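# Load a white part from tote into nearest mould nest

## Task

Pick one white plastic part out of the blue tote and set it in the vacant nest of the rotary-table mould closest to the arms, small end pointing down and pushed fully home. The tote must stay upright in its spot with the remaining parts still inside. Finally release, so neither arm is in contact with any movable object.

## Robot and tools

Robot: two arms, left_arm and right_arm, each with a parallel gripper and a wrist camera. Base positions in the scene frame: left_arm (+0.028, +0.316, +0.033) m, right_arm (-0.025, -0.372, +0.036) m, each turned only slightly about z. A two-camera stand is fixed to the floor behind the arms. Loose objects may occasionally get nudged by outside forces.

Scene frame: origin at table-top height, halfway between the nominal bases; +x points out over the table, +z up, left_arm on the +y side. Camera image left/right does not match arm names. Gripper frame: fingers extend along its +z, and the jaws open and close along its y. The reported end_effector_position sits between the finger pads, just under 1 cm back from the tips.

Motion numbers. A row is 14 numbers, each in [-1, 1], always both arms: dx, dy, dz, rx, ry, rz, opening for left_arm, then the same seven for right_arm. dx..rz are offsets (not poses) along scene-frame axes, measured from that arm's Hand target as it stood when the action or move began; 1.0 equals 0.6 m of translation or 180 degrees of rotation. rx, ry, rz form a single rotation vector, turning about the Hand target's position. Translations longer than 1.0 get scaled down along their direction. Opening is absolute: +1 fully open (about 87 mm between pads), +0.5 about 69 mm, 0 about 43 mm, -0.5 about 18 mm, -1 closed. A 0 in an opening slot is a real command, so resend the current value to leave a gripper alone. Sending six zeros for an arm's pose re-requests its Hand target.

execute_actions: actions is a list of actions; each action is a table of up to 15 rows, one row per 1/30 s step. A short table repeats its final row for the rest of the 15 steps. Every row counts from the action's start pose, not the prior row, so repeating an offset moves the arm further. cameras: list of names, ["all"], or []; an empty actions list returns all images by default and a full status report.

move: target is one 14-number row or a list of up to 15 rows, all offsets from the same starting Hand targets. speed is path top speed in m/s, 0.002 to 2.9, default 0.25 (rotation up to twice that in rad/s); one value or one per target. blend (m) rounds corners in a list; 0 means stop at each. opening_speed (0.2 or more, scale units per second) ramps finger changes. blocking=false returns after about 0.5 s while motion continues. Paths are straight, do not avoid obstacles or the other arm, stop after 10 s at most, and the gripper may lag or overshoot at higher speed. Avoid paths passing near an arm's own base; route around it. Faster contact and targets deeper past contact press harder.

wait: seconds 0 to 10, holding last commands. stop: brakes a running move. zoom_image: camera (one of cam_head_left, cam_head_right, cam_high, cam_low, cam_left_wrist, cam_right_wrist) and region [x0, y0, x1, y1] in pixels, at most 504 by 504, from the latest images. Images are 896x504. finished_scene: scene = the current scene number; irreversible, call only once the part is seated and released.

Results: Hand target (last commanded pose after clipping; next offsets count from it), end_effector_position and end_effector_quat_wxyz in the scene frame (may be off by a few cm), grip_measured (same scale as opening), Joint positions (gripper last, 0 closed to 1 open), Joint velocities ("within noise" when still), Joint torques (include arm weight; joints 1-3 wrap at ±28 N m), Tool commands, motor temperatures. A move adds a "move:" line: done (within 10 mm and 2 degrees), off_target, moving, held, fault, plus limits=paced (pose clipped) or limits=held. Done does not imply no contact.

Behaviour notes: commanded orientation is clipped to 40 degrees from the measured one per step. Friction and gravity can leave the gripper short, low or tilted, especially far out; small moves may fail or drift sideways. After each move check position and orientation and correct. If a gripper rests short, send the remaining distance as an offset. A blocked arm keeps pushing until commanded back past its gripper. Joint ranges (rad): waist -2.618 to 3.054, shoulder 0.000 to 3.142, elbow 0.000 to 3.142 (straight at 2.901), wrist pitch -1.571 to 1.571, wrist yaw -1.571 to 1.571, wrist roll -2.094 to 2.094.

Grasping: close until touch, then command about 0.04 below the grip_measured reading for a firm hold (less for lighter). Readings can be up to about 1 mm off. Fast closing squeezes harder. Grip strength is about 20 N per pad.

Avoid: dropping the part or releasing it while moving, hitting fixtures, the tote or table hard, tipping the tote, anything leaving the table, arms or grippers or wrist cameras meeting each other (the clearance check does not protect grippers), squeezing the other arm's fingers, and strain on wrist-camera cables (cable contact counts as touching). Heat: holding loads, stretched poses or pushing toward unreachable poses warm motors; MOTOR HOT appears at 75 °C, 90 °C folds that arm away permanently, 100 °C makes it collapse.

Cameras: calibration (intrinsics K, distortion, T_world_to_cam) is given per camera; fixed cameras may have shifted up to about 2.3 degrees and 9 mm, wrist camera poses follow joint readings and may lag during motion.

Each tool is called after "Request:" as a command line: name --argument value for each argument, lists and objects as JSON in quotes; but a table of rows of numbers goes row by row, as --pt "numbers of a row", without its own name.

## Session

Request:
execute_actions --actions '[]'

Scene clock: 0.00 s.
left_arm: end_effector_position=(+0.3120, +0.2415, +0.2616) grip_measured=+1.000 end_effector_quat_wxyz=(+0.542, +0.103, +0.831, +0.070) | right_arm: end_effector_position=(+0.2310, -0.4574, +0.1255) grip_measured=+0.985 end_effector_quat_wxyz=(+0.450, +0.120, +0.878, -0.108)
Joint positions: left_arm=[-0.537 0.881 0.854 -0.45 -0.503 0.007 1] | right_arm=[-0.232 0.823 0.419 -0.208 0.095 -0.034 0.993]
Joint velocities: within noise
Joint torques (N m): no reading
Motor temperatures (°C): left_arm=[28 31 35 28 27 29 28] | right_arm=[29 33 33 28 27 28 31]
Heat: left arm: 35 °C; right arm: 33 °C.
Hand target: left_arm +0.3125, +0.2412, +0.2659; +0.547, +0.101, +0.829, +0.068 | right_arm +0.2344, -0.4583, +0.1320; +0.459, +0.120, +0.874, -0.109
Tool commands: left_gripper/opening=+1.0 right_gripper/opening=+1.0
camera_calibration:
cam_left_wrist: T_world_to_cam=[[-0.0995639, -0.970617, -0.219066, 0.319423], [-0.954538, 0.155336, -0.254417, 0.348673], [0.28097, 0.183776, -0.941957, 0.252936], [0, 0, 0, 1]] pos_world=[0.293557, 0.209393, 0.396937]
cam_right_wrist: T_world_to_cam=[[-0.315204, -0.944162, 0.0959412, -0.37519], [-0.94598, 0.304493, -0.111378, 0.397127], [0.0759456, -0.125865, -0.989136, 0.194348], [0, 0, 0, 1]] pos_world=[0.242653, -0.450701, 0.272464]

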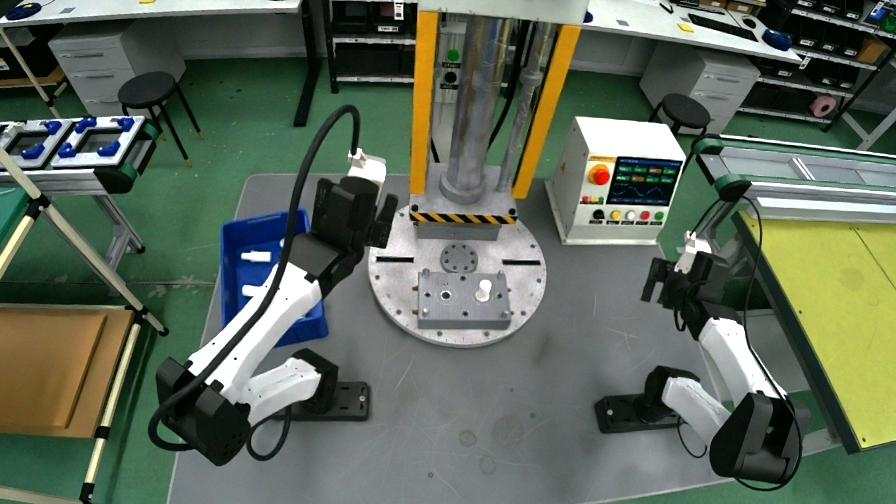

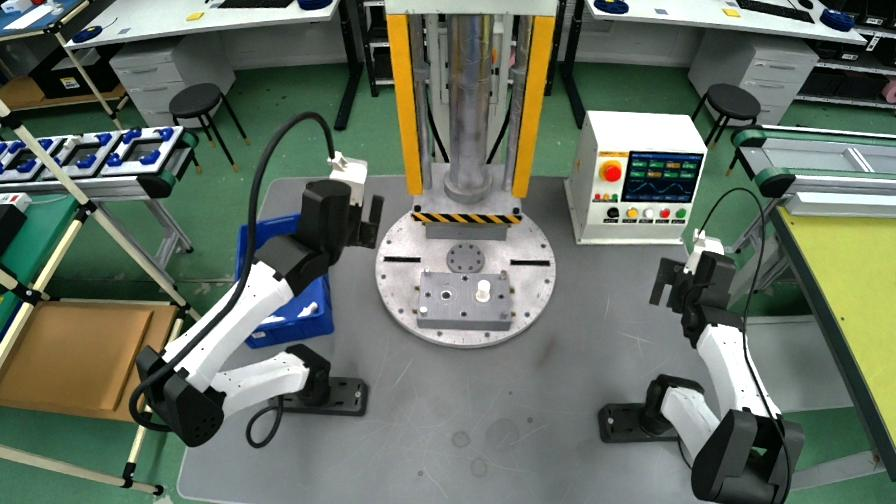

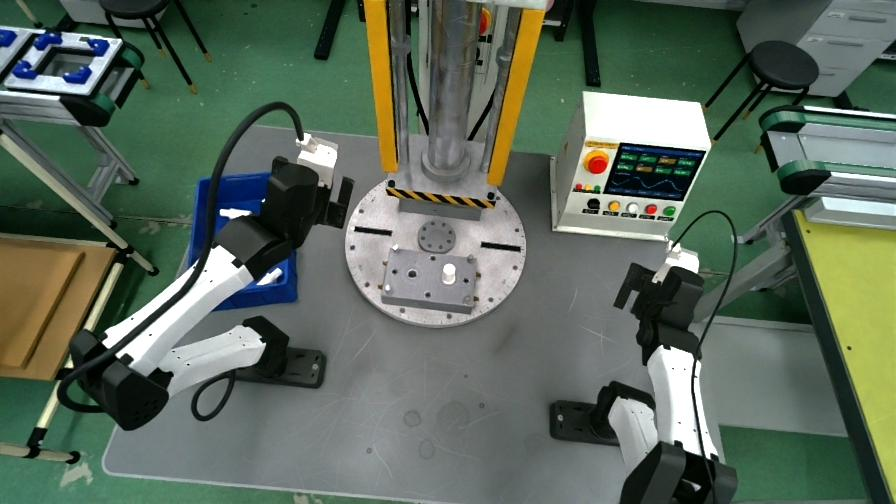

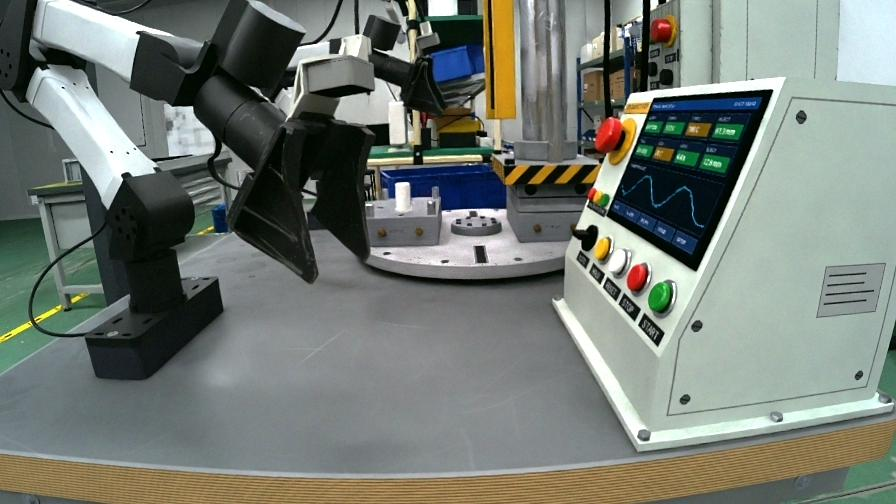

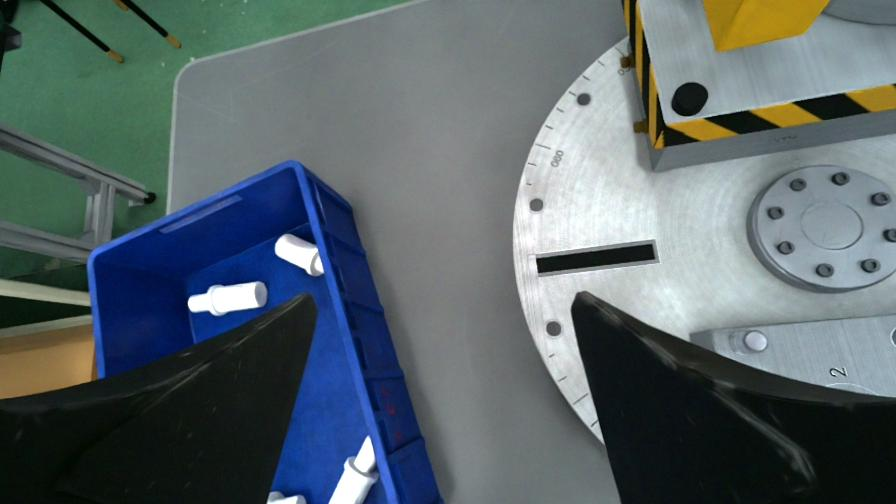

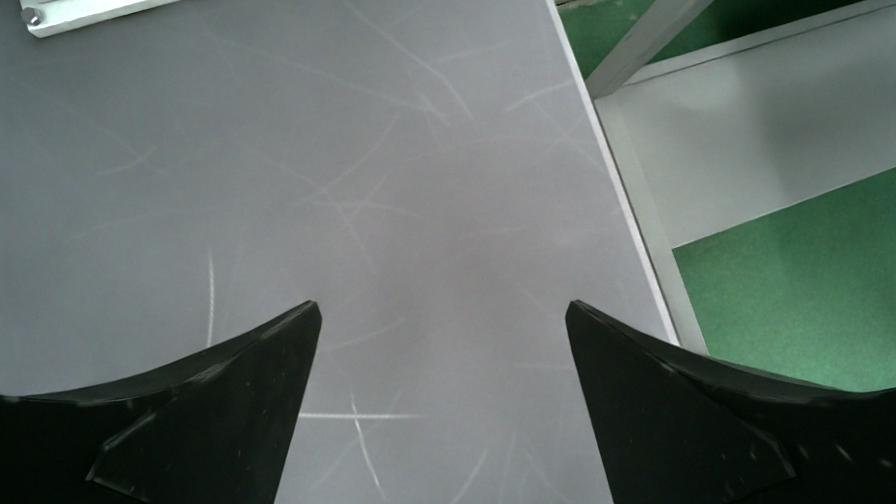

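Request:
move --target '[-0.0375, 0.2397, -0.0932, -0.1902, 0.0916, 0.5332, 0.12, 0, 0, 0, 0, 0, 0, 1]' --speed 0.45 --cameras '["cam_left_wrist", "cam_high"]'

Scene clock: 15.70 s.
left_arm: end_effector_position=(+0.2873, +0.3836, +0.2079) grip_measured=+0.120 end_effector_quat_wxyz=(-0.214, +0.668, -0.680, -0.212) | right_arm: end_effector_position=(+0.2310, -0.4574, +0.1255) grip_measured=+0.985 end_effector_quat_wxyz=(+0.450, +0.120, +0.878, -0.108)
Joint positions: left_arm=[0.015 1.529 1.446 -1.477 -0.613 -1.548 0.56] | right_arm=[-0.232 0.823 0.419 -0.208 0.095 -0.034 0.993]
Joint torques (N m): left_arm=[1.24 -4.04 9.44 0.14 -0.3 -0.12] | right_arm=[-0.38 -1.31 8.1 2.14 0.08 0.02]
Heat: left arm: 39 °C; right arm: 36 °C.
Hand target: left_arm +0.2900, +0.3850, +0.2101; -0.212, +0.675, -0.674, -0.212 | right_arm +0.2344, -0.4583, +0.1320; +0.459, +0.120, +0.874, -0.109
Off the commanded pose: left_arm 0.004 m, 1 deg | right_arm 0.007 m, 1 deg.
move: done
camera_calibration:
cam_left_wrist: T_world_to_cam=[[0.999844, -0.0156232, 0.00828633, -0.286378], [-0.0172592, -0.964209, 0.26458, 0.341636], [0.00385616, -0.264682, -0.964328, 0.439468], [0, 0, 0, 1]] pos_world=[0.290535, 0.441254, 0.335774]
Images, in order (width x height): cam_high 896x504, cam_left_wrist 896x504.

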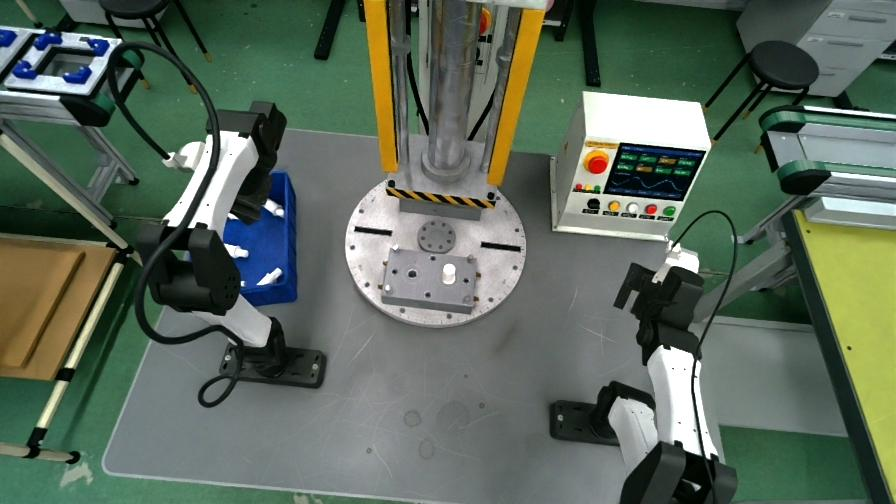

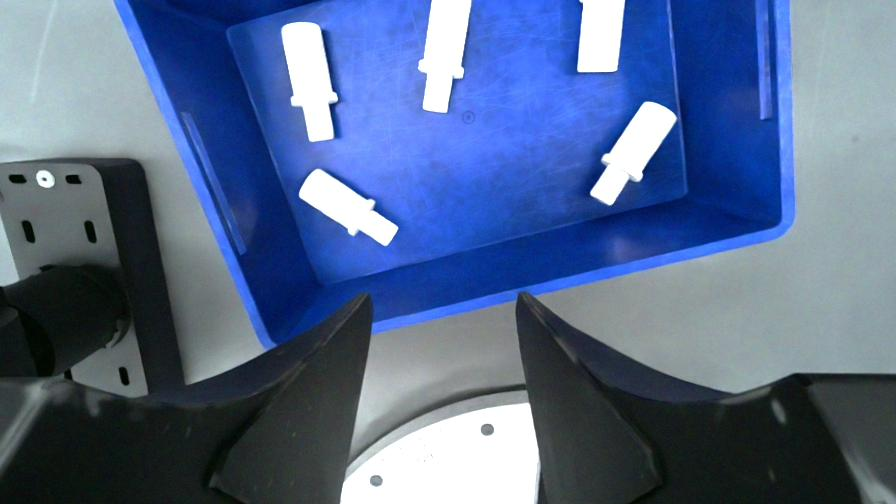

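Request:
move --target '[0.0008, 0.199, -0.1833, 0, 0, -0.0389, 0.12, 0, 0, 0, 0, 0, 0, 1]' --speed 0.3 --cameras '["cam_left_wrist"]'

Scene clock: 49.17 s.
left_arm: end_effector_position=(+0.2914, +0.5023, +0.1049) grip_measured=+0.120 end_effector_quat_wxyz=(+0.227, -0.632, +0.714, +0.199) | right_arm: end_effector_position=(+0.2310, -0.4574, +0.1255) grip_measured=+0.985 end_effector_quat_wxyz=(+0.450, +0.120, +0.878, -0.108)
Joint positions: left_arm=[0.451 1.544 1.03 -0.696 -0.507 -0.916 0.56] | right_arm=[-0.232 0.823 0.419 -0.208 0.095 -0.034 0.993]
Joint torques (N m): left_arm=[1.39 -5.18 6.61 1.11 -0.22 0.06] | right_arm=[-0.31 -1.31 8.16 2.14 0.08 0.03]
Motor temperatures (°C): left_arm=[28 32 40 28 27 29 28] | right_arm=[29 33 40 35 27 28 31]
Heat: left arm: 40 °C; right arm: 40 °C.
Hand target: left_arm +0.2904, +0.5044, +0.1001; +0.225, -0.633, +0.714, +0.199 | right_arm +0.2344, -0.4583, +0.1320; +0.459, +0.120, +0.874, -0.109
Off the commanded pose: left_arm 0.005 m, 0 deg | right_arm 0.007 m, 1 deg.
move: done
camera_calibration:
cam_left_wrist: T_world_to_cam=[[0.992545, -0.121163, 0.0132187, -0.233086], [-0.120327, -0.956842, 0.264529, 0.509713], [-0.0194029, -0.264147, -0.964287, 0.378029], [0, 0, 0, 1]] pos_world=[0.300015, 0.559328, 0.232776]
Images, in order (width x height): cam_left_wrist 896x504.

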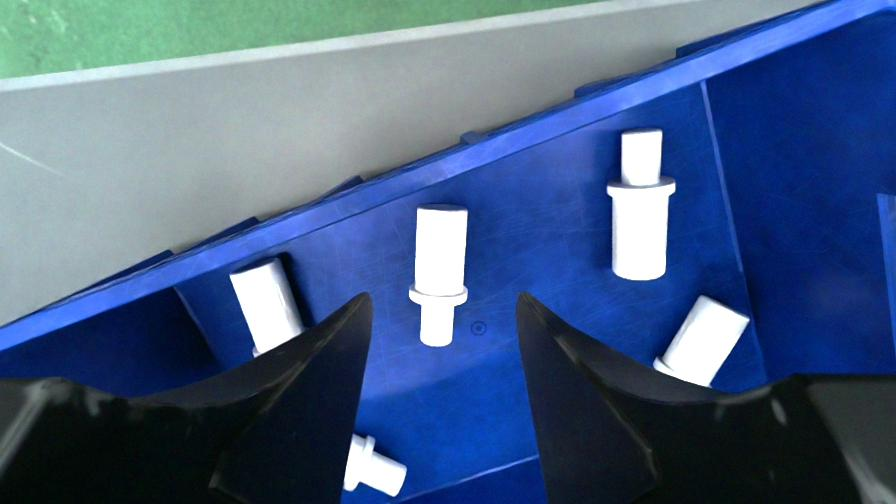

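Request:
move --target '[-0.0033, 0, -0.1552, 0, 0, 0, 0.12, 0, 0, 0, 0, 0, 0, 1]' --speed 0.14 --cameras '["cam_left_wrist"]'

Scene clock: 61.07 s.
left_arm: end_effector_position=(+0.2879, +0.5014, +0.0166) grip_measured=+0.120 end_effector_quat_wxyz=(+0.224, -0.628, +0.717, +0.202) | right_arm: end_effector_position=(+0.2310, -0.4574, +0.1255) grip_measured=+0.985 end_effector_quat_wxyz=(+0.450, +0.120, +0.878, -0.108)
Joint positions: left_arm=[0.451 1.701 0.803 -0.317 -0.51 -0.906 0.56] | right_arm=[-0.232 0.823 0.419 -0.208 0.095 -0.034 0.993]
Joint torques (N m): left_arm=[1.59 -4.18 5.2 1.4 -0.16 0] | right_arm=[-0.35 -1.25 8.08 2.15 0.11 0.01]
Heat: left arm: 40 °C; right arm: 41 °C.
Hand target: left_arm +0.2885, +0.5045, +0.0071; +0.225, -0.633, +0.714, +0.199 | right_arm +0.2344, -0.4583, +0.1320; +0.459, +0.120, +0.874, -0.109
Off the commanded pose: left_arm 0.010 m, 1 deg | right_arm 0.007 m, 1 deg.
move: done
camera_calibration:
cam_left_wrist: T_world_to_cam=[[0.991737, -0.128275, 0.00200055, -0.224563], [-0.124213, -0.956192, 0.26508, 0.532539], [-0.0320903, -0.263138, -0.964224, 0.295771], [0, 0, 0, 1]] pos_world=[0.298347, 0.558232, 0.144473]
Images, in order (width x height): cam_left_wrist 896x504.

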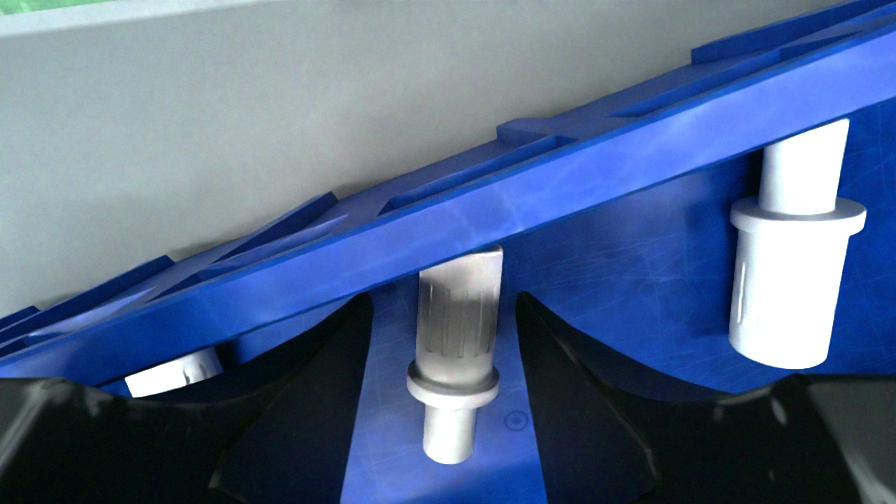

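Request:
move --target '[0.003, 0, 0, 0, 0, 0, -0.46, 0, 0, 0, 0, 0, 0, 1]' --opening_speed 0.5 --cameras '["cam_left_wrist"]'

Scene clock: 68.20 s.
left_arm: end_effector_position=(+0.2902, +0.5036, +0.0166) grip_measured=-0.336 end_effector_quat_wxyz=(+0.229, -0.629, +0.715, +0.202) | right_arm: end_effector_position=(+0.2310, -0.4574, +0.1255) grip_measured=+0.985 end_effector_quat_wxyz=(+0.450, +0.120, +0.878, -0.108)
Joint positions: left_arm=[0.453 1.705 0.803 -0.301 -0.513 -0.906 0.332] | right_arm=[-0.232 0.823 0.419 -0.208 0.095 -0.034 0.993]
Joint torques (N m): left_arm=[1.25 -4.07 5.87 1.24 -0.13 -0.02] | right_arm=[-0.51 -1.31 8.06 2.15 0.08 0.01]
Heat: left arm: 40 °C; right arm: 41 °C.
Hand target: left_arm +0.2903, +0.5044, +0.0069; +0.225, -0.633, +0.714, +0.199 | right_arm +0.2344, -0.4583, +0.1320; +0.459, +0.120, +0.874, -0.109
Off the commanded pose: left_arm 0.010 m, 1 deg | right_arm 0.007 m, 1 deg.
move: done
camera_calibration:
cam_left_wrist: T_world_to_cam=[[0.992012, -0.12577, 0.00974233, -0.228054], [-0.124053, -0.958623, 0.256227, 0.536326], [-0.0228865, -0.255389, -0.966567, 0.289861], [0, 0, 0, 1]] pos_world=[0.299399, 0.55948, 0.144971]
Images, in order (width x height): cam_left_wrist 896x504.

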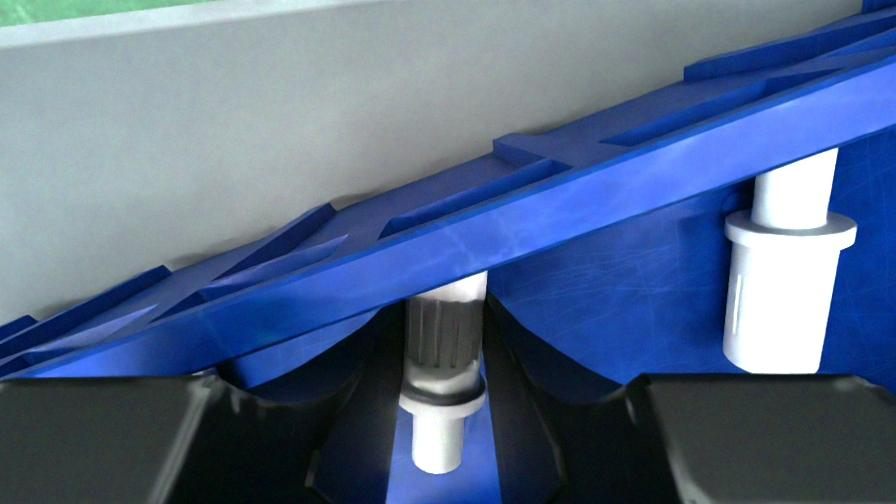

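Request:
move --pt "0 -0.025 0.305 0 0 0 -0.46 0 0 0 0 0 0 1" --pt "-0.0755 -0.4907 0.2385 0 0 -0.5167 -0.46 0 0 0 0 0 0 1" --pt "-0.0755 -0.4907 0.0252 0 0 -0.5167 -0.46 0 0 0 0 0 0 1" --speed '[0.2, 0.45, 0.15]' --blend '[0.03, 0.03, 0]' --cameras '["cam_left_wrist", "cam_high", "cam_head_left"]'

Scene clock: 93.73 s.
left_arm: end_effector_position=(+0.2435, +0.2137, +0.0240) grip_measured=-0.336 end_effector_quat_wxyz=(+0.295, +0.076, +0.952, -0.020) | right_arm: end_effector_position=(+0.2310, -0.4574, +0.1255) grip_measured=+0.985 end_effector_quat_wxyz=(+0.450, +0.120, +0.878, -0.108)
Joint positions: left_arm=[-0.539 1.215 0.393 -0.187 -0.223 -0.328 0.332] | right_arm=[-0.232 0.823 0.419 -0.208 0.095 -0.034 0.993]
Joint torques (N m): left_arm=[0.16 -2.11 6.48 1.64 0.05 0.08] | right_arm=[-0.38 -1.28 8.13 2.13 0.07 0.02]
Heat: left arm: 40 °C; right arm: 43 °C.
Hand target: left_arm +0.2450, +0.2100, +0.0221; +0.299, +0.083, +0.950, -0.026 | right_arm +0.2344, -0.4583, +0.1320; +0.459, +0.120, +0.874, -0.109
Off the commanded pose: left_arm 0.004 m, 1 deg | right_arm 0.007 m, 1 deg.
move: done
camera_calibration:
cam_left_wrist: T_world_to_cam=[[-0.154836, -0.987931, 0.00426617, 0.245376], [-0.949209, 0.149962, 0.276613, 0.214166], [-0.273914, 0.0387801, -0.960972, 0.220056], [0, 0, 0, 1]] pos_world=[0.301557, 0.201764, 0.151179]
Images, in order (width x height): cam_head_left 896x504, cam_high 896x504, cam_left_wrist 896x504.

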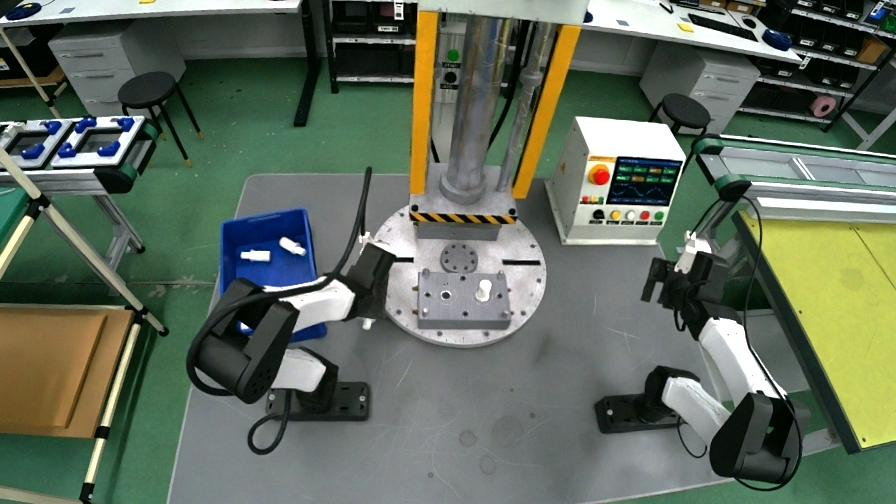

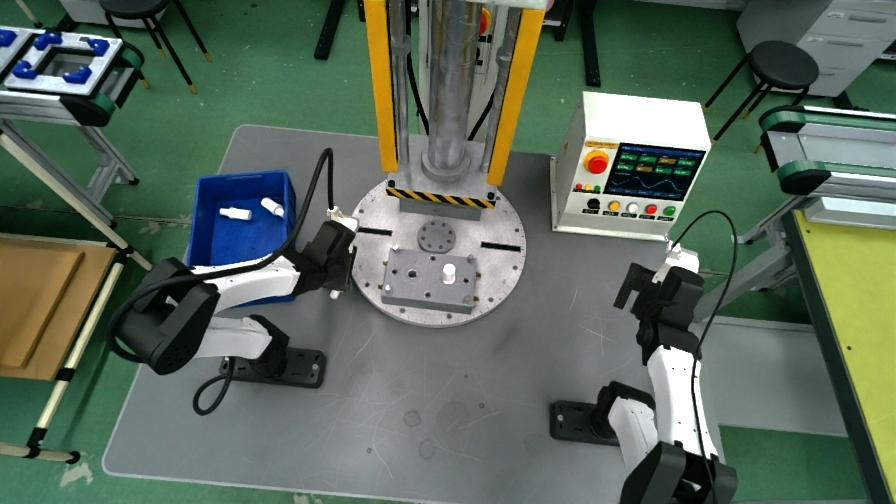

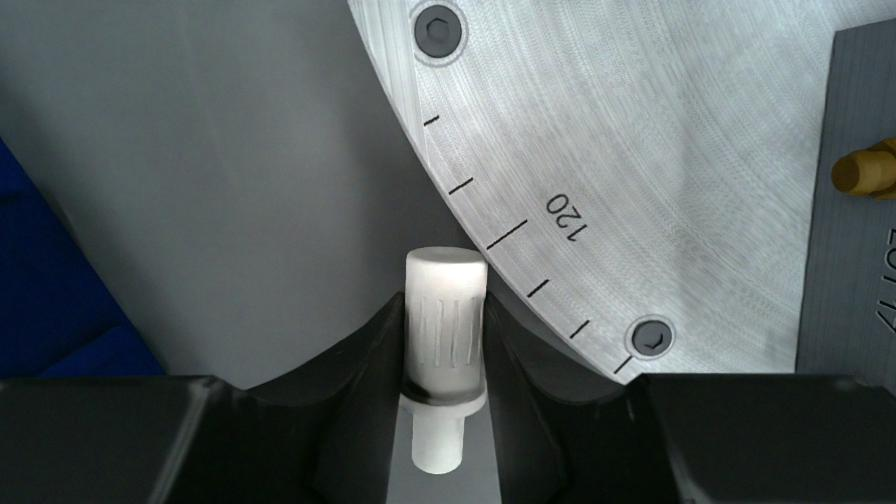

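Request:
move --pt "-0.05 0.025 0 0 0 0 -0.46 0 0 0 0 0 0 1" --pt "-0.05 0.025 -0.0193 0 0 0 -0.46 0 0 0 0 0 0 1" --speed '[0.12, 0.05]' --blend '[0.005, 0]' --cameras '["cam_left_wrist"]'

Scene clock: 105.90 s.
left_arm: end_effector_position=(+0.2162, +0.2258, +0.0144) grip_measured=-0.337 end_effector_quat_wxyz=(+0.299, +0.083, +0.950, -0.026) | right_arm: end_effector_position=(+0.2310, -0.4574, +0.1255) grip_measured=+0.985 end_effector_quat_wxyz=(+0.450, +0.120, +0.878, -0.108)
Joint positions: left_arm=[-0.558 1.063 0.27 -0.205 -0.223 -0.329 0.332] | right_arm=[-0.232 0.823 0.419 -0.208 0.095 -0.034 0.993]
Joint torques (N m): left_arm=[0.03 -1.02 6.16 1.53 -0.07 -0.07] | right_arm=[-0.36 -1.36 8.12 2.14 0.08 0.01]
Heat: left arm: 40 °C; right arm: 43 °C.
Hand target: left_arm +0.2150, +0.2250, +0.0105; +0.299, +0.083, +0.950, -0.026 | right_arm +0.2344, -0.4583, +0.1320; +0.459, +0.120, +0.874, -0.109
Off the commanded pose: left_arm 0.004 m, 0 deg | right_arm 0.007 m, 1 deg.
move: done
camera_calibration:
cam_left_wrist: T_world_to_cam=[[-0.172745, -0.984925, 0.00911097, 0.256264], [-0.948752, 0.168871, 0.267118, 0.184892], [-0.26463, 0.0374992, -0.963621, 0.201115], [0, 0, 0, 1]] pos_world=[0.272906, 0.213636, 0.142076]
Images, in order (width x height): cam_left_wrist 896x504.

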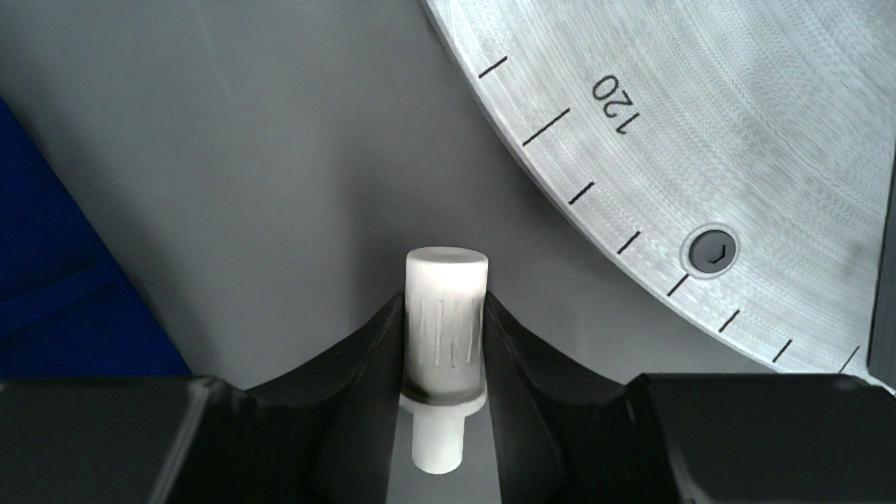

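Request:
move --target '[0, 0, -0.0083, 0, 0, 0, -0.46, 0, 0, 0, 0, 0, 0, 1]' --speed 0.03 --cameras '[]'

Scene clock: 110.70 s.
left_arm: end_effector_position=(+0.2216, +0.2223, +0.0143) grip_measured=-0.337 end_effector_quat_wxyz=(+0.310, +0.081, +0.947, -0.031) | right_arm: end_effector_position=(+0.2310, -0.4574, +0.1255) grip_measured=+0.985 end_effector_quat_wxyz=(+0.450, +0.120, +0.878, -0.108)
Joint positions: left_arm=[-0.558 1.079 0.263 -0.157 -0.223 -0.329 0.332] | right_arm=[-0.232 0.823 0.419 -0.208 0.095 -0.034 0.993]
Joint torques (N m): left_arm=[0.06 -0.76 5.39 1.41 -0.07 -0.07] | right_arm=[-0.32 -1.16 8.12 2.12 0.08 0.04]
Heat: left arm: 40 °C; right arm: 43 °C.
Hand target: left_arm +0.2150, +0.2250, +0.0055; +0.299, +0.083, +0.950, -0.026 | right_arm +0.2344, -0.4583, +0.1320; +0.459, +0.120, +0.874, -0.109
Off the commanded pose: left_arm 0.011 m, 1 deg | right_arm 0.007 m, 1 deg.
move: off_target (left_arm)
No camera images: "cameras" was empty.

Request:
move --target '[0.01, -0.004, 0.012, 0, 0, 0, 0.12, 0, 0, 0, 0, 0, 0, 1]' --opening_speed 0.6 --speed 0.05 --cameras '["cam_left_wrist"]'

Scene clock: 116.70 s.
left_arm: end_effector_position=(+0.2231, +0.2213, +0.0145) grip_measured=+0.120 end_effector_quat_wxyz=(+0.309, +0.082, +0.947, -0.031) | right_arm: end_effector_position=(+0.2310, -0.4574, +0.1255) grip_measured=+0.985 end_effector_quat_wxyz=(+0.450, +0.120, +0.878, -0.108)
Joint positions: left_arm=[-0.558 1.092 0.271 -0.153 -0.223 -0.329 0.56] | right_arm=[-0.232 0.823 0.419 -0.208 0.095 -0.034 0.993]
Joint torques (N m): left_arm=[0.68 -0.83 8.27 1.17 -0.03 0.01] | right_arm=[-0.35 -1.39 8.08 2.14 0.09 0.02]
Heat: left arm: 40 °C; right arm: 44 °C.
Hand target: left_arm +0.2211, +0.2225, +0.0128; +0.299, +0.083, +0.950, -0.026 | right_arm +0.2344, -0.4583, +0.1320; +0.459, +0.120, +0.874, -0.109
Off the commanded pose: left_arm 0.003 m, 1 deg | right_arm 0.007 m, 1 deg.
move: done
camera_calibration:
cam_left_wrist: T_world_to_cam=[[-0.173071, -0.98474, 0.01824, 0.252925], [-0.953846, 0.172198, 0.246018, 0.192934], [-0.245405, 0.0251805, -0.969094, 0.201785], [0, 0, 0, 1]] pos_world=[0.277322, 0.210761, 0.14347]
Images, in order (width x height): cam_left_wrist 896x504.

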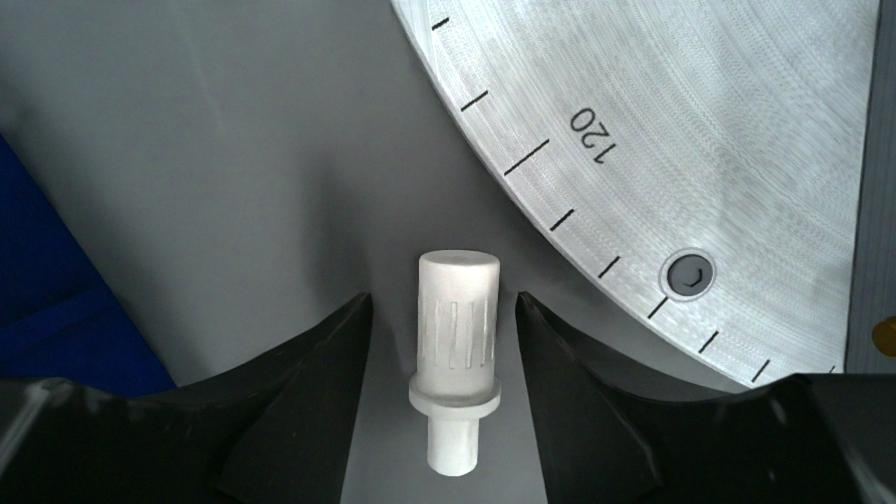

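Request:
move --pt "0 0 0.12 0 0 0 0.12 0 0 0 0 0 0 1" --pt "0.0015 -0.0108 0.145 0.0415 0.2353 -0.011 0.12 0 0 0 0 0 0 1" --pt "0.0015 -0.0108 0.0187 0.0415 0.2353 -0.011 0.12 0 0 0 0 0 0 1" --speed '[0.25, 0.35, 0.15]' --blend '[0.02, 0.01, 0]' --cameras '["cam_left_wrist", "cam_high"]'

Scene clock: 146.23 s.
left_arm: end_effector_position=(+0.2220, +0.2162, +0.0292) grip_measured=+0.120 end_effector_quat_wxyz=(-0.066, +0.102, +0.993, +0.007) | right_arm: end_effector_position=(+0.2310, -0.4574, +0.1255) grip_measured=+0.985 end_effector_quat_wxyz=(+0.450, +0.120, +0.878, -0.108)
Joint positions: left_arm=[-0.402 1.787 0.992 -0.906 0.028 -0.207 0.56] | right_arm=[-0.232 0.823 0.419 -0.208 0.095 -0.034 0.993]
Joint torques (N m): left_arm=[1.29 -5.37 5.42 0.24 0.24 0.09] | right_arm=[-0.4 -1.18 8.13 2.12 0.08 0.01]
Motor temperatures (°C): left_arm=[28 31 42 31 27 29 28] | right_arm=[29 33 45 38 27 28 31]
Heat: left arm: 42 °C; right arm: 45 °C.
Hand target: left_arm +0.2220, +0.2161, +0.0240; -0.070, +0.102, +0.992, +0.001 | right_arm +0.2344, -0.4583, +0.1320; +0.459, +0.120, +0.874, -0.109
Off the commanded pose: left_arm 0.005 m, 1 deg | right_arm 0.007 m, 1 deg.
move: done
camera_calibration:
cam_left_wrist: T_world_to_cam=[[-0.196811, -0.980417, 0.00692363, 0.252048], [-0.51743, 0.109863, 0.848643, 0.0881071], [-0.832785, 0.16344, -0.52892, 0.303519], [0, 0, 0, 1]] pos_world=[0.347961, 0.187825, 0.0840207]
Images, in order (width x height): cam_high 896x504, cam_left_wrist 896x504.

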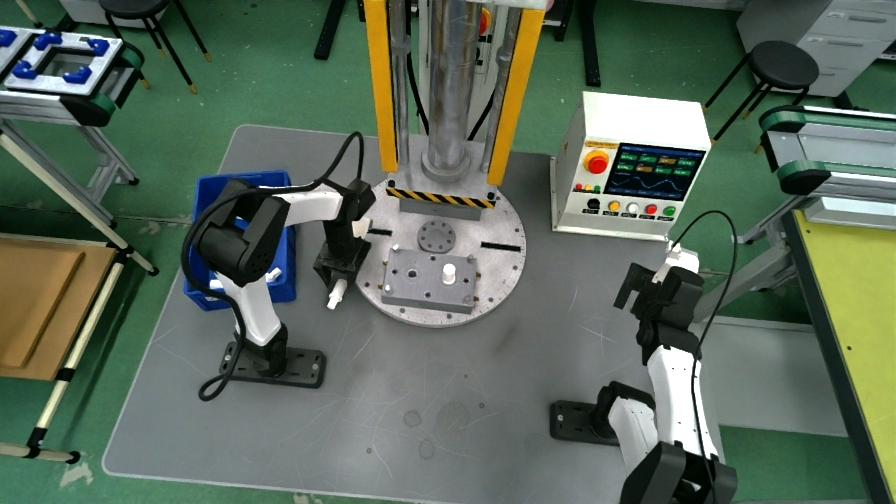

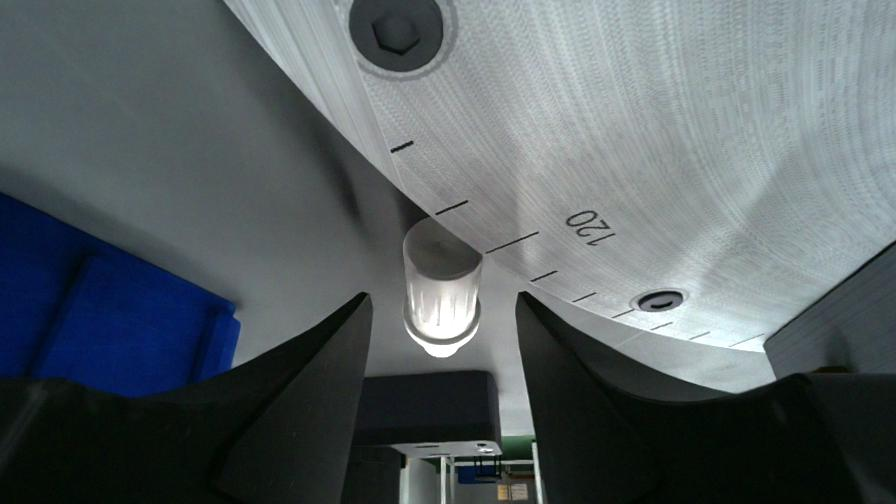

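Request:
move --target '[-0.0133, 0.0025, -0.0333, 0, 0, 0, 0.12, 0, 0, 0, 0, 0, 0, 1]' --speed 0.08 --cameras '["cam_left_wrist"]'

Scene clock: 167.20 s.
left_arm: end_effector_position=(+0.2096, +0.2211, +0.0139) grip_measured=+0.120 end_effector_quat_wxyz=(-0.078, +0.102, +0.992, +0.009) | right_arm: end_effector_position=(+0.2310, -0.4574, +0.1255) grip_measured=+0.985 end_effector_quat_wxyz=(+0.450, +0.120, +0.878, -0.108)
Joint positions: left_arm=[-0.402 1.801 0.927 -0.852 0.03 -0.206 0.56] | right_arm=[-0.232 0.823 0.419 -0.208 0.095 -0.034 0.993]
Joint torques (N m): left_arm=[0.8 -4.79 4.59 0.57 0.22 0.03] | right_arm=[-0.25 -1.42 8.06 2.12 0.11 0.01]
Heat: left arm: 40 °C; right arm: 45 °C.
Hand target: left_arm +0.2138, +0.2176, +0.0039; -0.070, +0.102, +0.992, +0.001 | right_arm +0.2344, -0.4583, +0.1320; +0.459, +0.120, +0.874, -0.109
Off the commanded pose: left_arm 0.011 m, 1 deg | right_arm 0.007 m, 1 deg.
move: off_target (left_arm)
camera_calibration:
cam_left_wrist: T_world_to_cam=[[-0.196972, -0.980399, 0.00438742, 0.254631], [-0.497403, 0.103788, 0.861289, 0.0910236], [-0.844862, 0.167468, -0.508097, 0.285655], [0, 0, 0, 1]] pos_world=[0.33677, 0.192355, 0.0656255]
Images, in order (width x height): cam_left_wrist 896x504.

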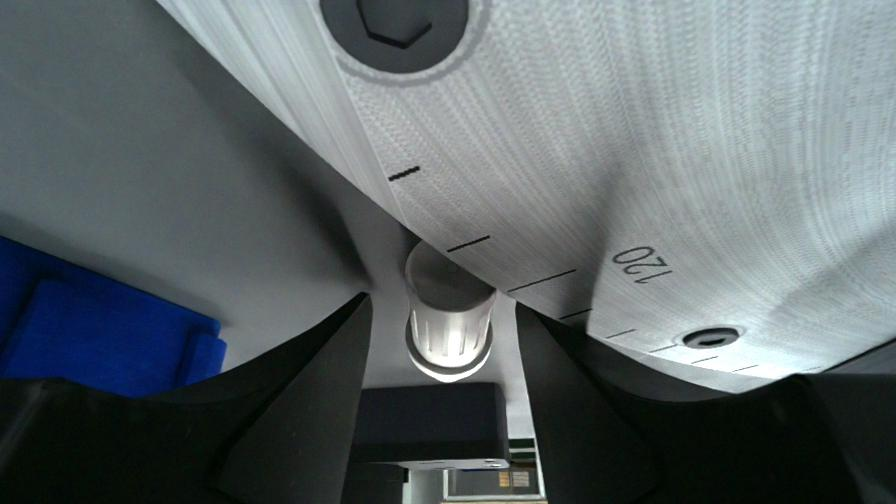

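Request:
move --pt "0.004 0 -0.012 0 0 0 0.12 0 0 0 0 0 0 1" --pt "0.004 0 -0.012 0 0 0 -0.46 0 0 0 0 0 0 1" --speed 0.05 --opening_speed 0.6 --cameras '["cam_left_wrist"]'

Scene clock: 177.07 s.
left_arm: end_effector_position=(+0.2073, +0.2188, +0.0092) grip_measured=-0.347 end_effector_quat_wxyz=(-0.087, +0.103, +0.991, -0.001) | right_arm: end_effector_position=(+0.2310, -0.4574, +0.1255) grip_measured=+0.985 end_effector_quat_wxyz=(+0.450, +0.120, +0.878, -0.108)
Joint positions: left_arm=[-0.398 1.821 0.924 -0.84 0.054 -0.199 0.327] | right_arm=[-0.232 0.823 0.419 -0.208 0.095 -0.034 0.993]
Joint torques (N m): left_arm=[0.81 -4.51 4.68 0.72 -0.02 -0.03] | right_arm=[-0.38 -1.22 8.18 2.13 0.07 0.02]
Heat: left arm: 40 °C; right arm: 45 °C.
Hand target: left_arm +0.2163, +0.2176, -0.0032; -0.070, +0.102, +0.992, +0.001 | right_arm +0.2344, -0.4583, +0.1320; +0.459, +0.120, +0.874, -0.109
Off the commanded pose: left_arm 0.015 m, 2 deg | right_arm 0.007 m, 1 deg.
move: off_target (left_arm); target 2's new opening was sent with left_arm's hand 0.018 m and 1 deg from that target
camera_calibration:
cam_left_wrist: T_world_to_cam=[[-0.195985, -0.980275, 0.0255057, 0.251469], [-0.480215, 0.118622, 0.869093, 0.0873496], [-0.854976, 0.158081, -0.493991, 0.285695], [0, 0, 0, 1]] pos_world=[0.335493, 0.190985, 0.0588018]
Images, in order (width x height): cam_left_wrist 896x504.

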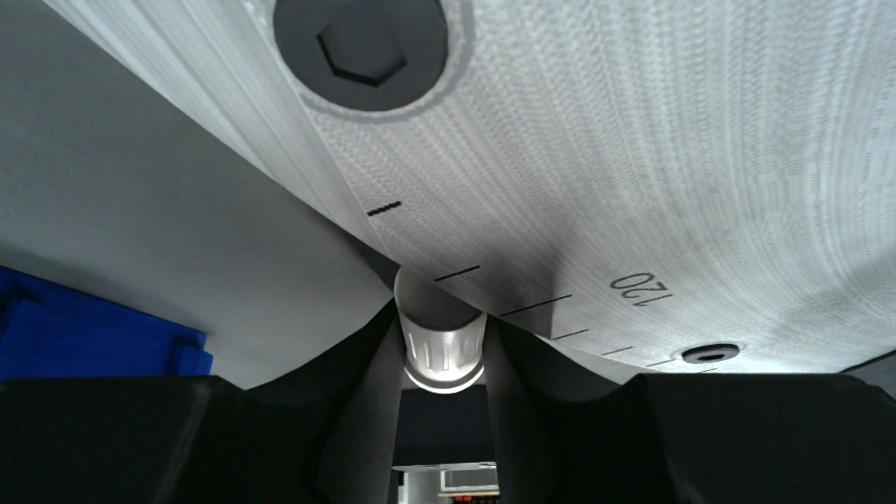

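Request:
move --pt "-0.0067 -0.0033 0.275 0 0 0 -0.43 0 0 0 0 0 0 1" --pt "0.0395 -0.1627 0.372 -0.0487 -0.505 0.0537 -0.43 0 0 0 0 0 0 1" --pt "0.0312 -0.2835 0.3303 -0.0487 -0.505 0.0537 -0.43 0 0 0 0 0 0 1" --speed '[0.25, 0.4, 0.25]' --blend 0.03 --cameras '["cam_left_wrist", "cam_low", "cam_high"]'

Request:
zoom_image --camera "cam_low" --region '[340, 120, 480, 260]'

Scene clock: 221.77 s.
left_arm: end_effector_position=(+0.2332, +0.0480, +0.1906) grip_measured=-0.346 end_effector_quat_wxyz=(+0.656, +0.012, +0.755, +0.001) | right_arm: end_effector_position=(+0.2310, -0.4574, +0.1255) grip_measured=+0.985 end_effector_quat_wxyz=(+0.450, +0.120, +0.878, -0.108)
Joint positions: left_arm=[-1.418 1.432 0.778 -0.086 -1.362 -0.712 0.327] | right_arm=[-0.232 0.823 0.419 -0.208 0.095 -0.034 0.993]
Joint torques (N m): left_arm=[0.69 -4.38 8.25 1.42 -0.59 0.01] | right_arm=[-0.43 -1.24 8.12 2.16 0.09 0]
Heat: left arm: 39 °C; right arm: 46 °C.
Hand target: left_arm +0.2350, +0.0475, +0.1950; +0.664, +0.000, +0.748, +0.000 | right_arm +0.2344, -0.4583, +0.1320; +0.459, +0.120, +0.874, -0.109
Off the commanded pose: left_arm 0.005 m, 2 deg | right_arm 0.007 m, 1 deg.
move: done
camera_calibration:
cam_left_wrist: T_world_to_cam=[[-0.0236439, -0.99968, -0.0089914, 0.0518533], [-0.852061, 0.0248552, -0.522852, 0.318976], [0.522908, -0.00470105, -0.852376, 0.17932], [0, 0, 0, 1]] pos_world=[0.179245, 0.0447515, 0.320091]
Images, in order (width x height): cam_high 896x504, cam_low 896x504, cam_left_wrist 896x504.

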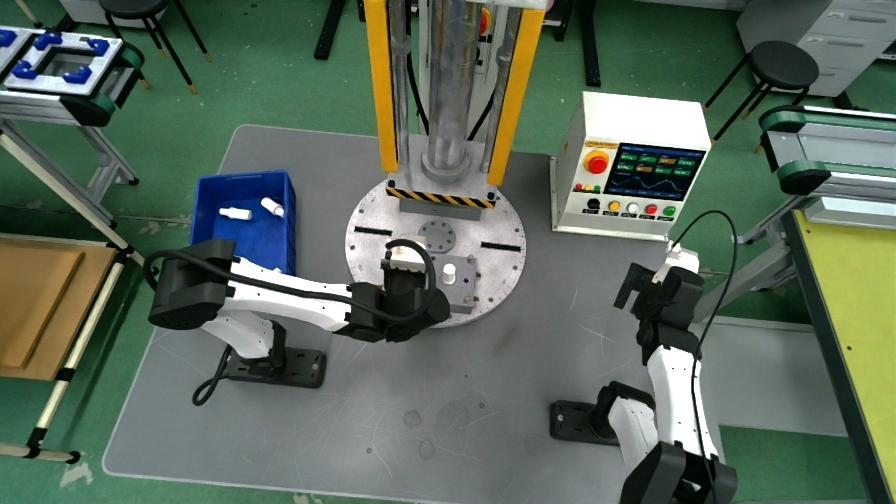

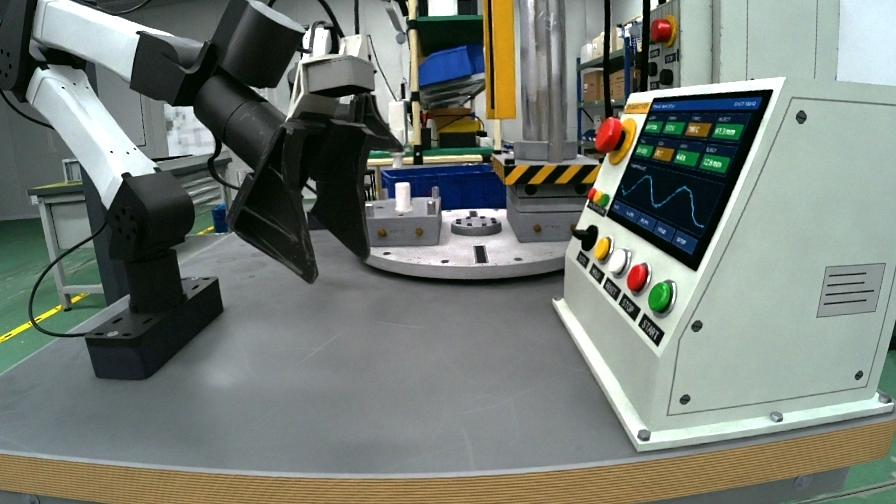

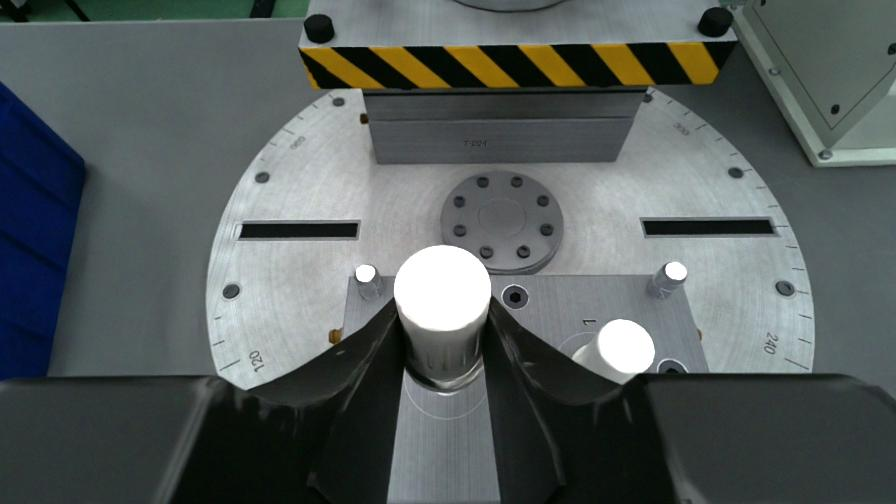

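Scaled by 3.600 from the camera's 896x504 image, which has a finer 1280x720 frame.

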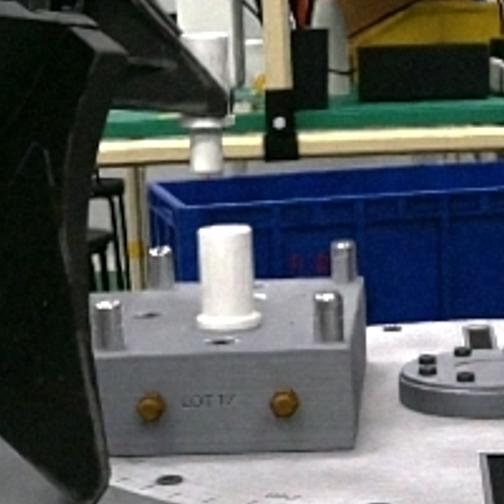

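Request:
zoom_image --camera "cam_left_wrist" --region '[370, 240, 520, 440]'

Scaled by 2.520 from the camera's 896x504 image, which has a finer 1280x720 frame.

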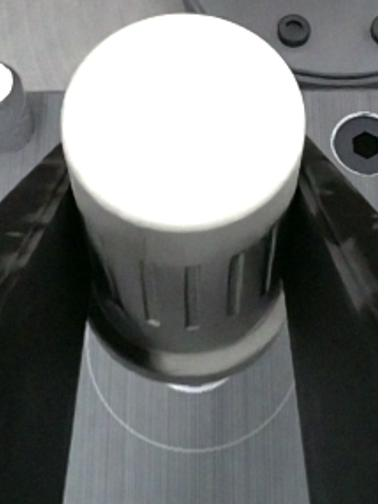

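Request:
move --target '[0.0307, 0, -0.08, -0.0056, -0.0111, 0, -0.43, 0, 0, 0, 0, 0, 0, 1]' --speed 0.12 --cameras '["cam_left_wrist", "cam_low"]'

Request:
zoom_image --camera "cam_left_wrist" --region '[370, 240, 520, 440]'

Request:
zoom_image --camera "cam_low" --region '[380, 140, 430, 225]'

Scene clock: 252.90 s.
left_arm: end_effector_position=(+0.2523, +0.0468, +0.1526) grip_measured=-0.346 end_effector_quat_wxyz=(+0.677, -0.009, +0.736, -0.008) | right_arm: end_effector_position=(+0.2310, -0.4574, +0.1255) grip_measured=+0.985 end_effector_quat_wxyz=(+0.450, +0.120, +0.878, -0.108)
Joint positions: left_arm=[-1.363 1.578 0.584 0.59 -1.359 -0.419 0.327] | right_arm=[-0.232 0.823 0.419 -0.208 0.095 -0.034 0.993]
Joint torques (N m): left_arm=[1.13 -4.16 5.76 1.58 -0.09 0.04] | right_arm=[-0.29 -1.22 8.06 2.11 0.11 0.01]
Heat: left arm: 40 °C; right arm: 47 °C.
Hand target: left_arm +0.2535, +0.0475, +0.1470; +0.677, -0.006, +0.736, -0.006 | right_arm +0.2344, -0.4583, +0.1320; +0.459, +0.120, +0.874, -0.109
Off the commanded pose: left_arm 0.006 m, 0 deg | right_arm 0.007 m, 1 deg.
move: done
camera_calibration:
cam_left_wrist: T_world_to_cam=[[-0.00405065, -0.999511, 0.0310038, 0.0396715], [-0.82075, -0.0143889, -0.571106, 0.316629], [0.571273, -0.0277597, -0.820291, 0.120857], [0, 0, 0, 1]] pos_world=[0.190992, 0.047563, 0.278737]
Images, in order (width x height): cam_low 896x504, cam_left_wrist 896x504.

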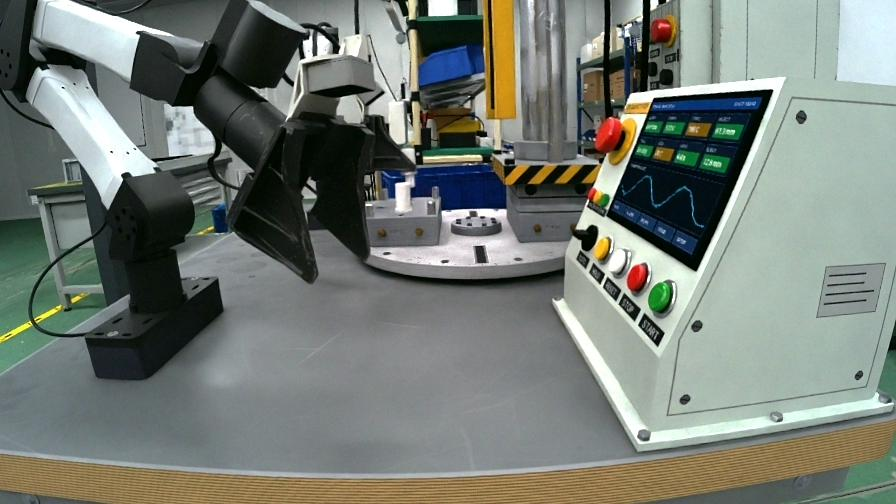

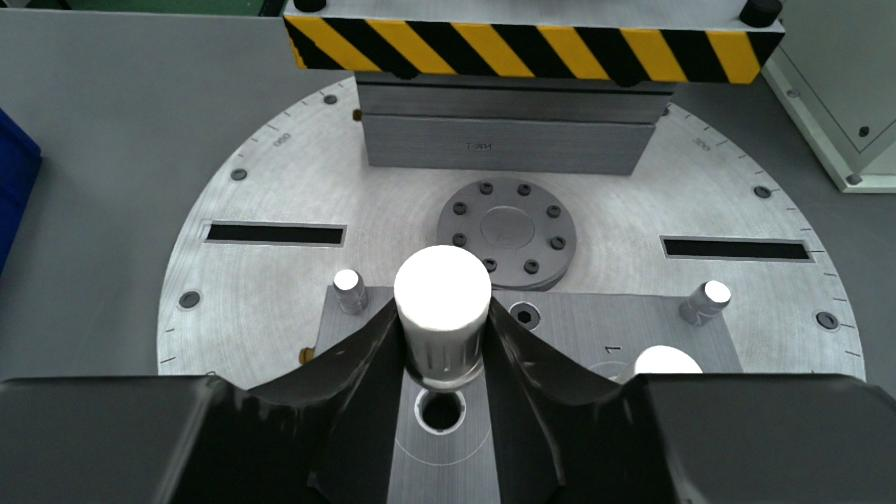

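Scaled by 2.520 from the camera's 896x504 image, which has a finer 1280x720 frame.

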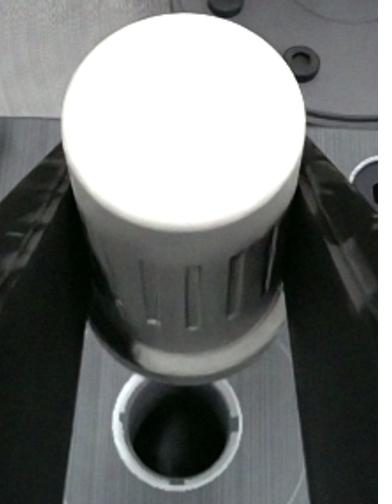

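Scaled by 5.929 from the camera's 896x504 image, which has a finer 1280x720 frame.

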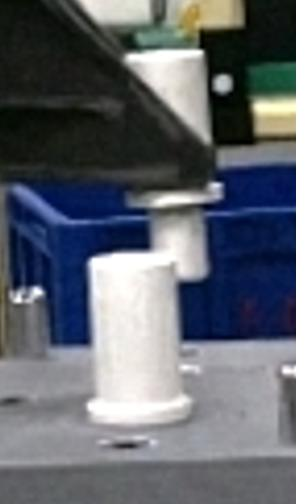

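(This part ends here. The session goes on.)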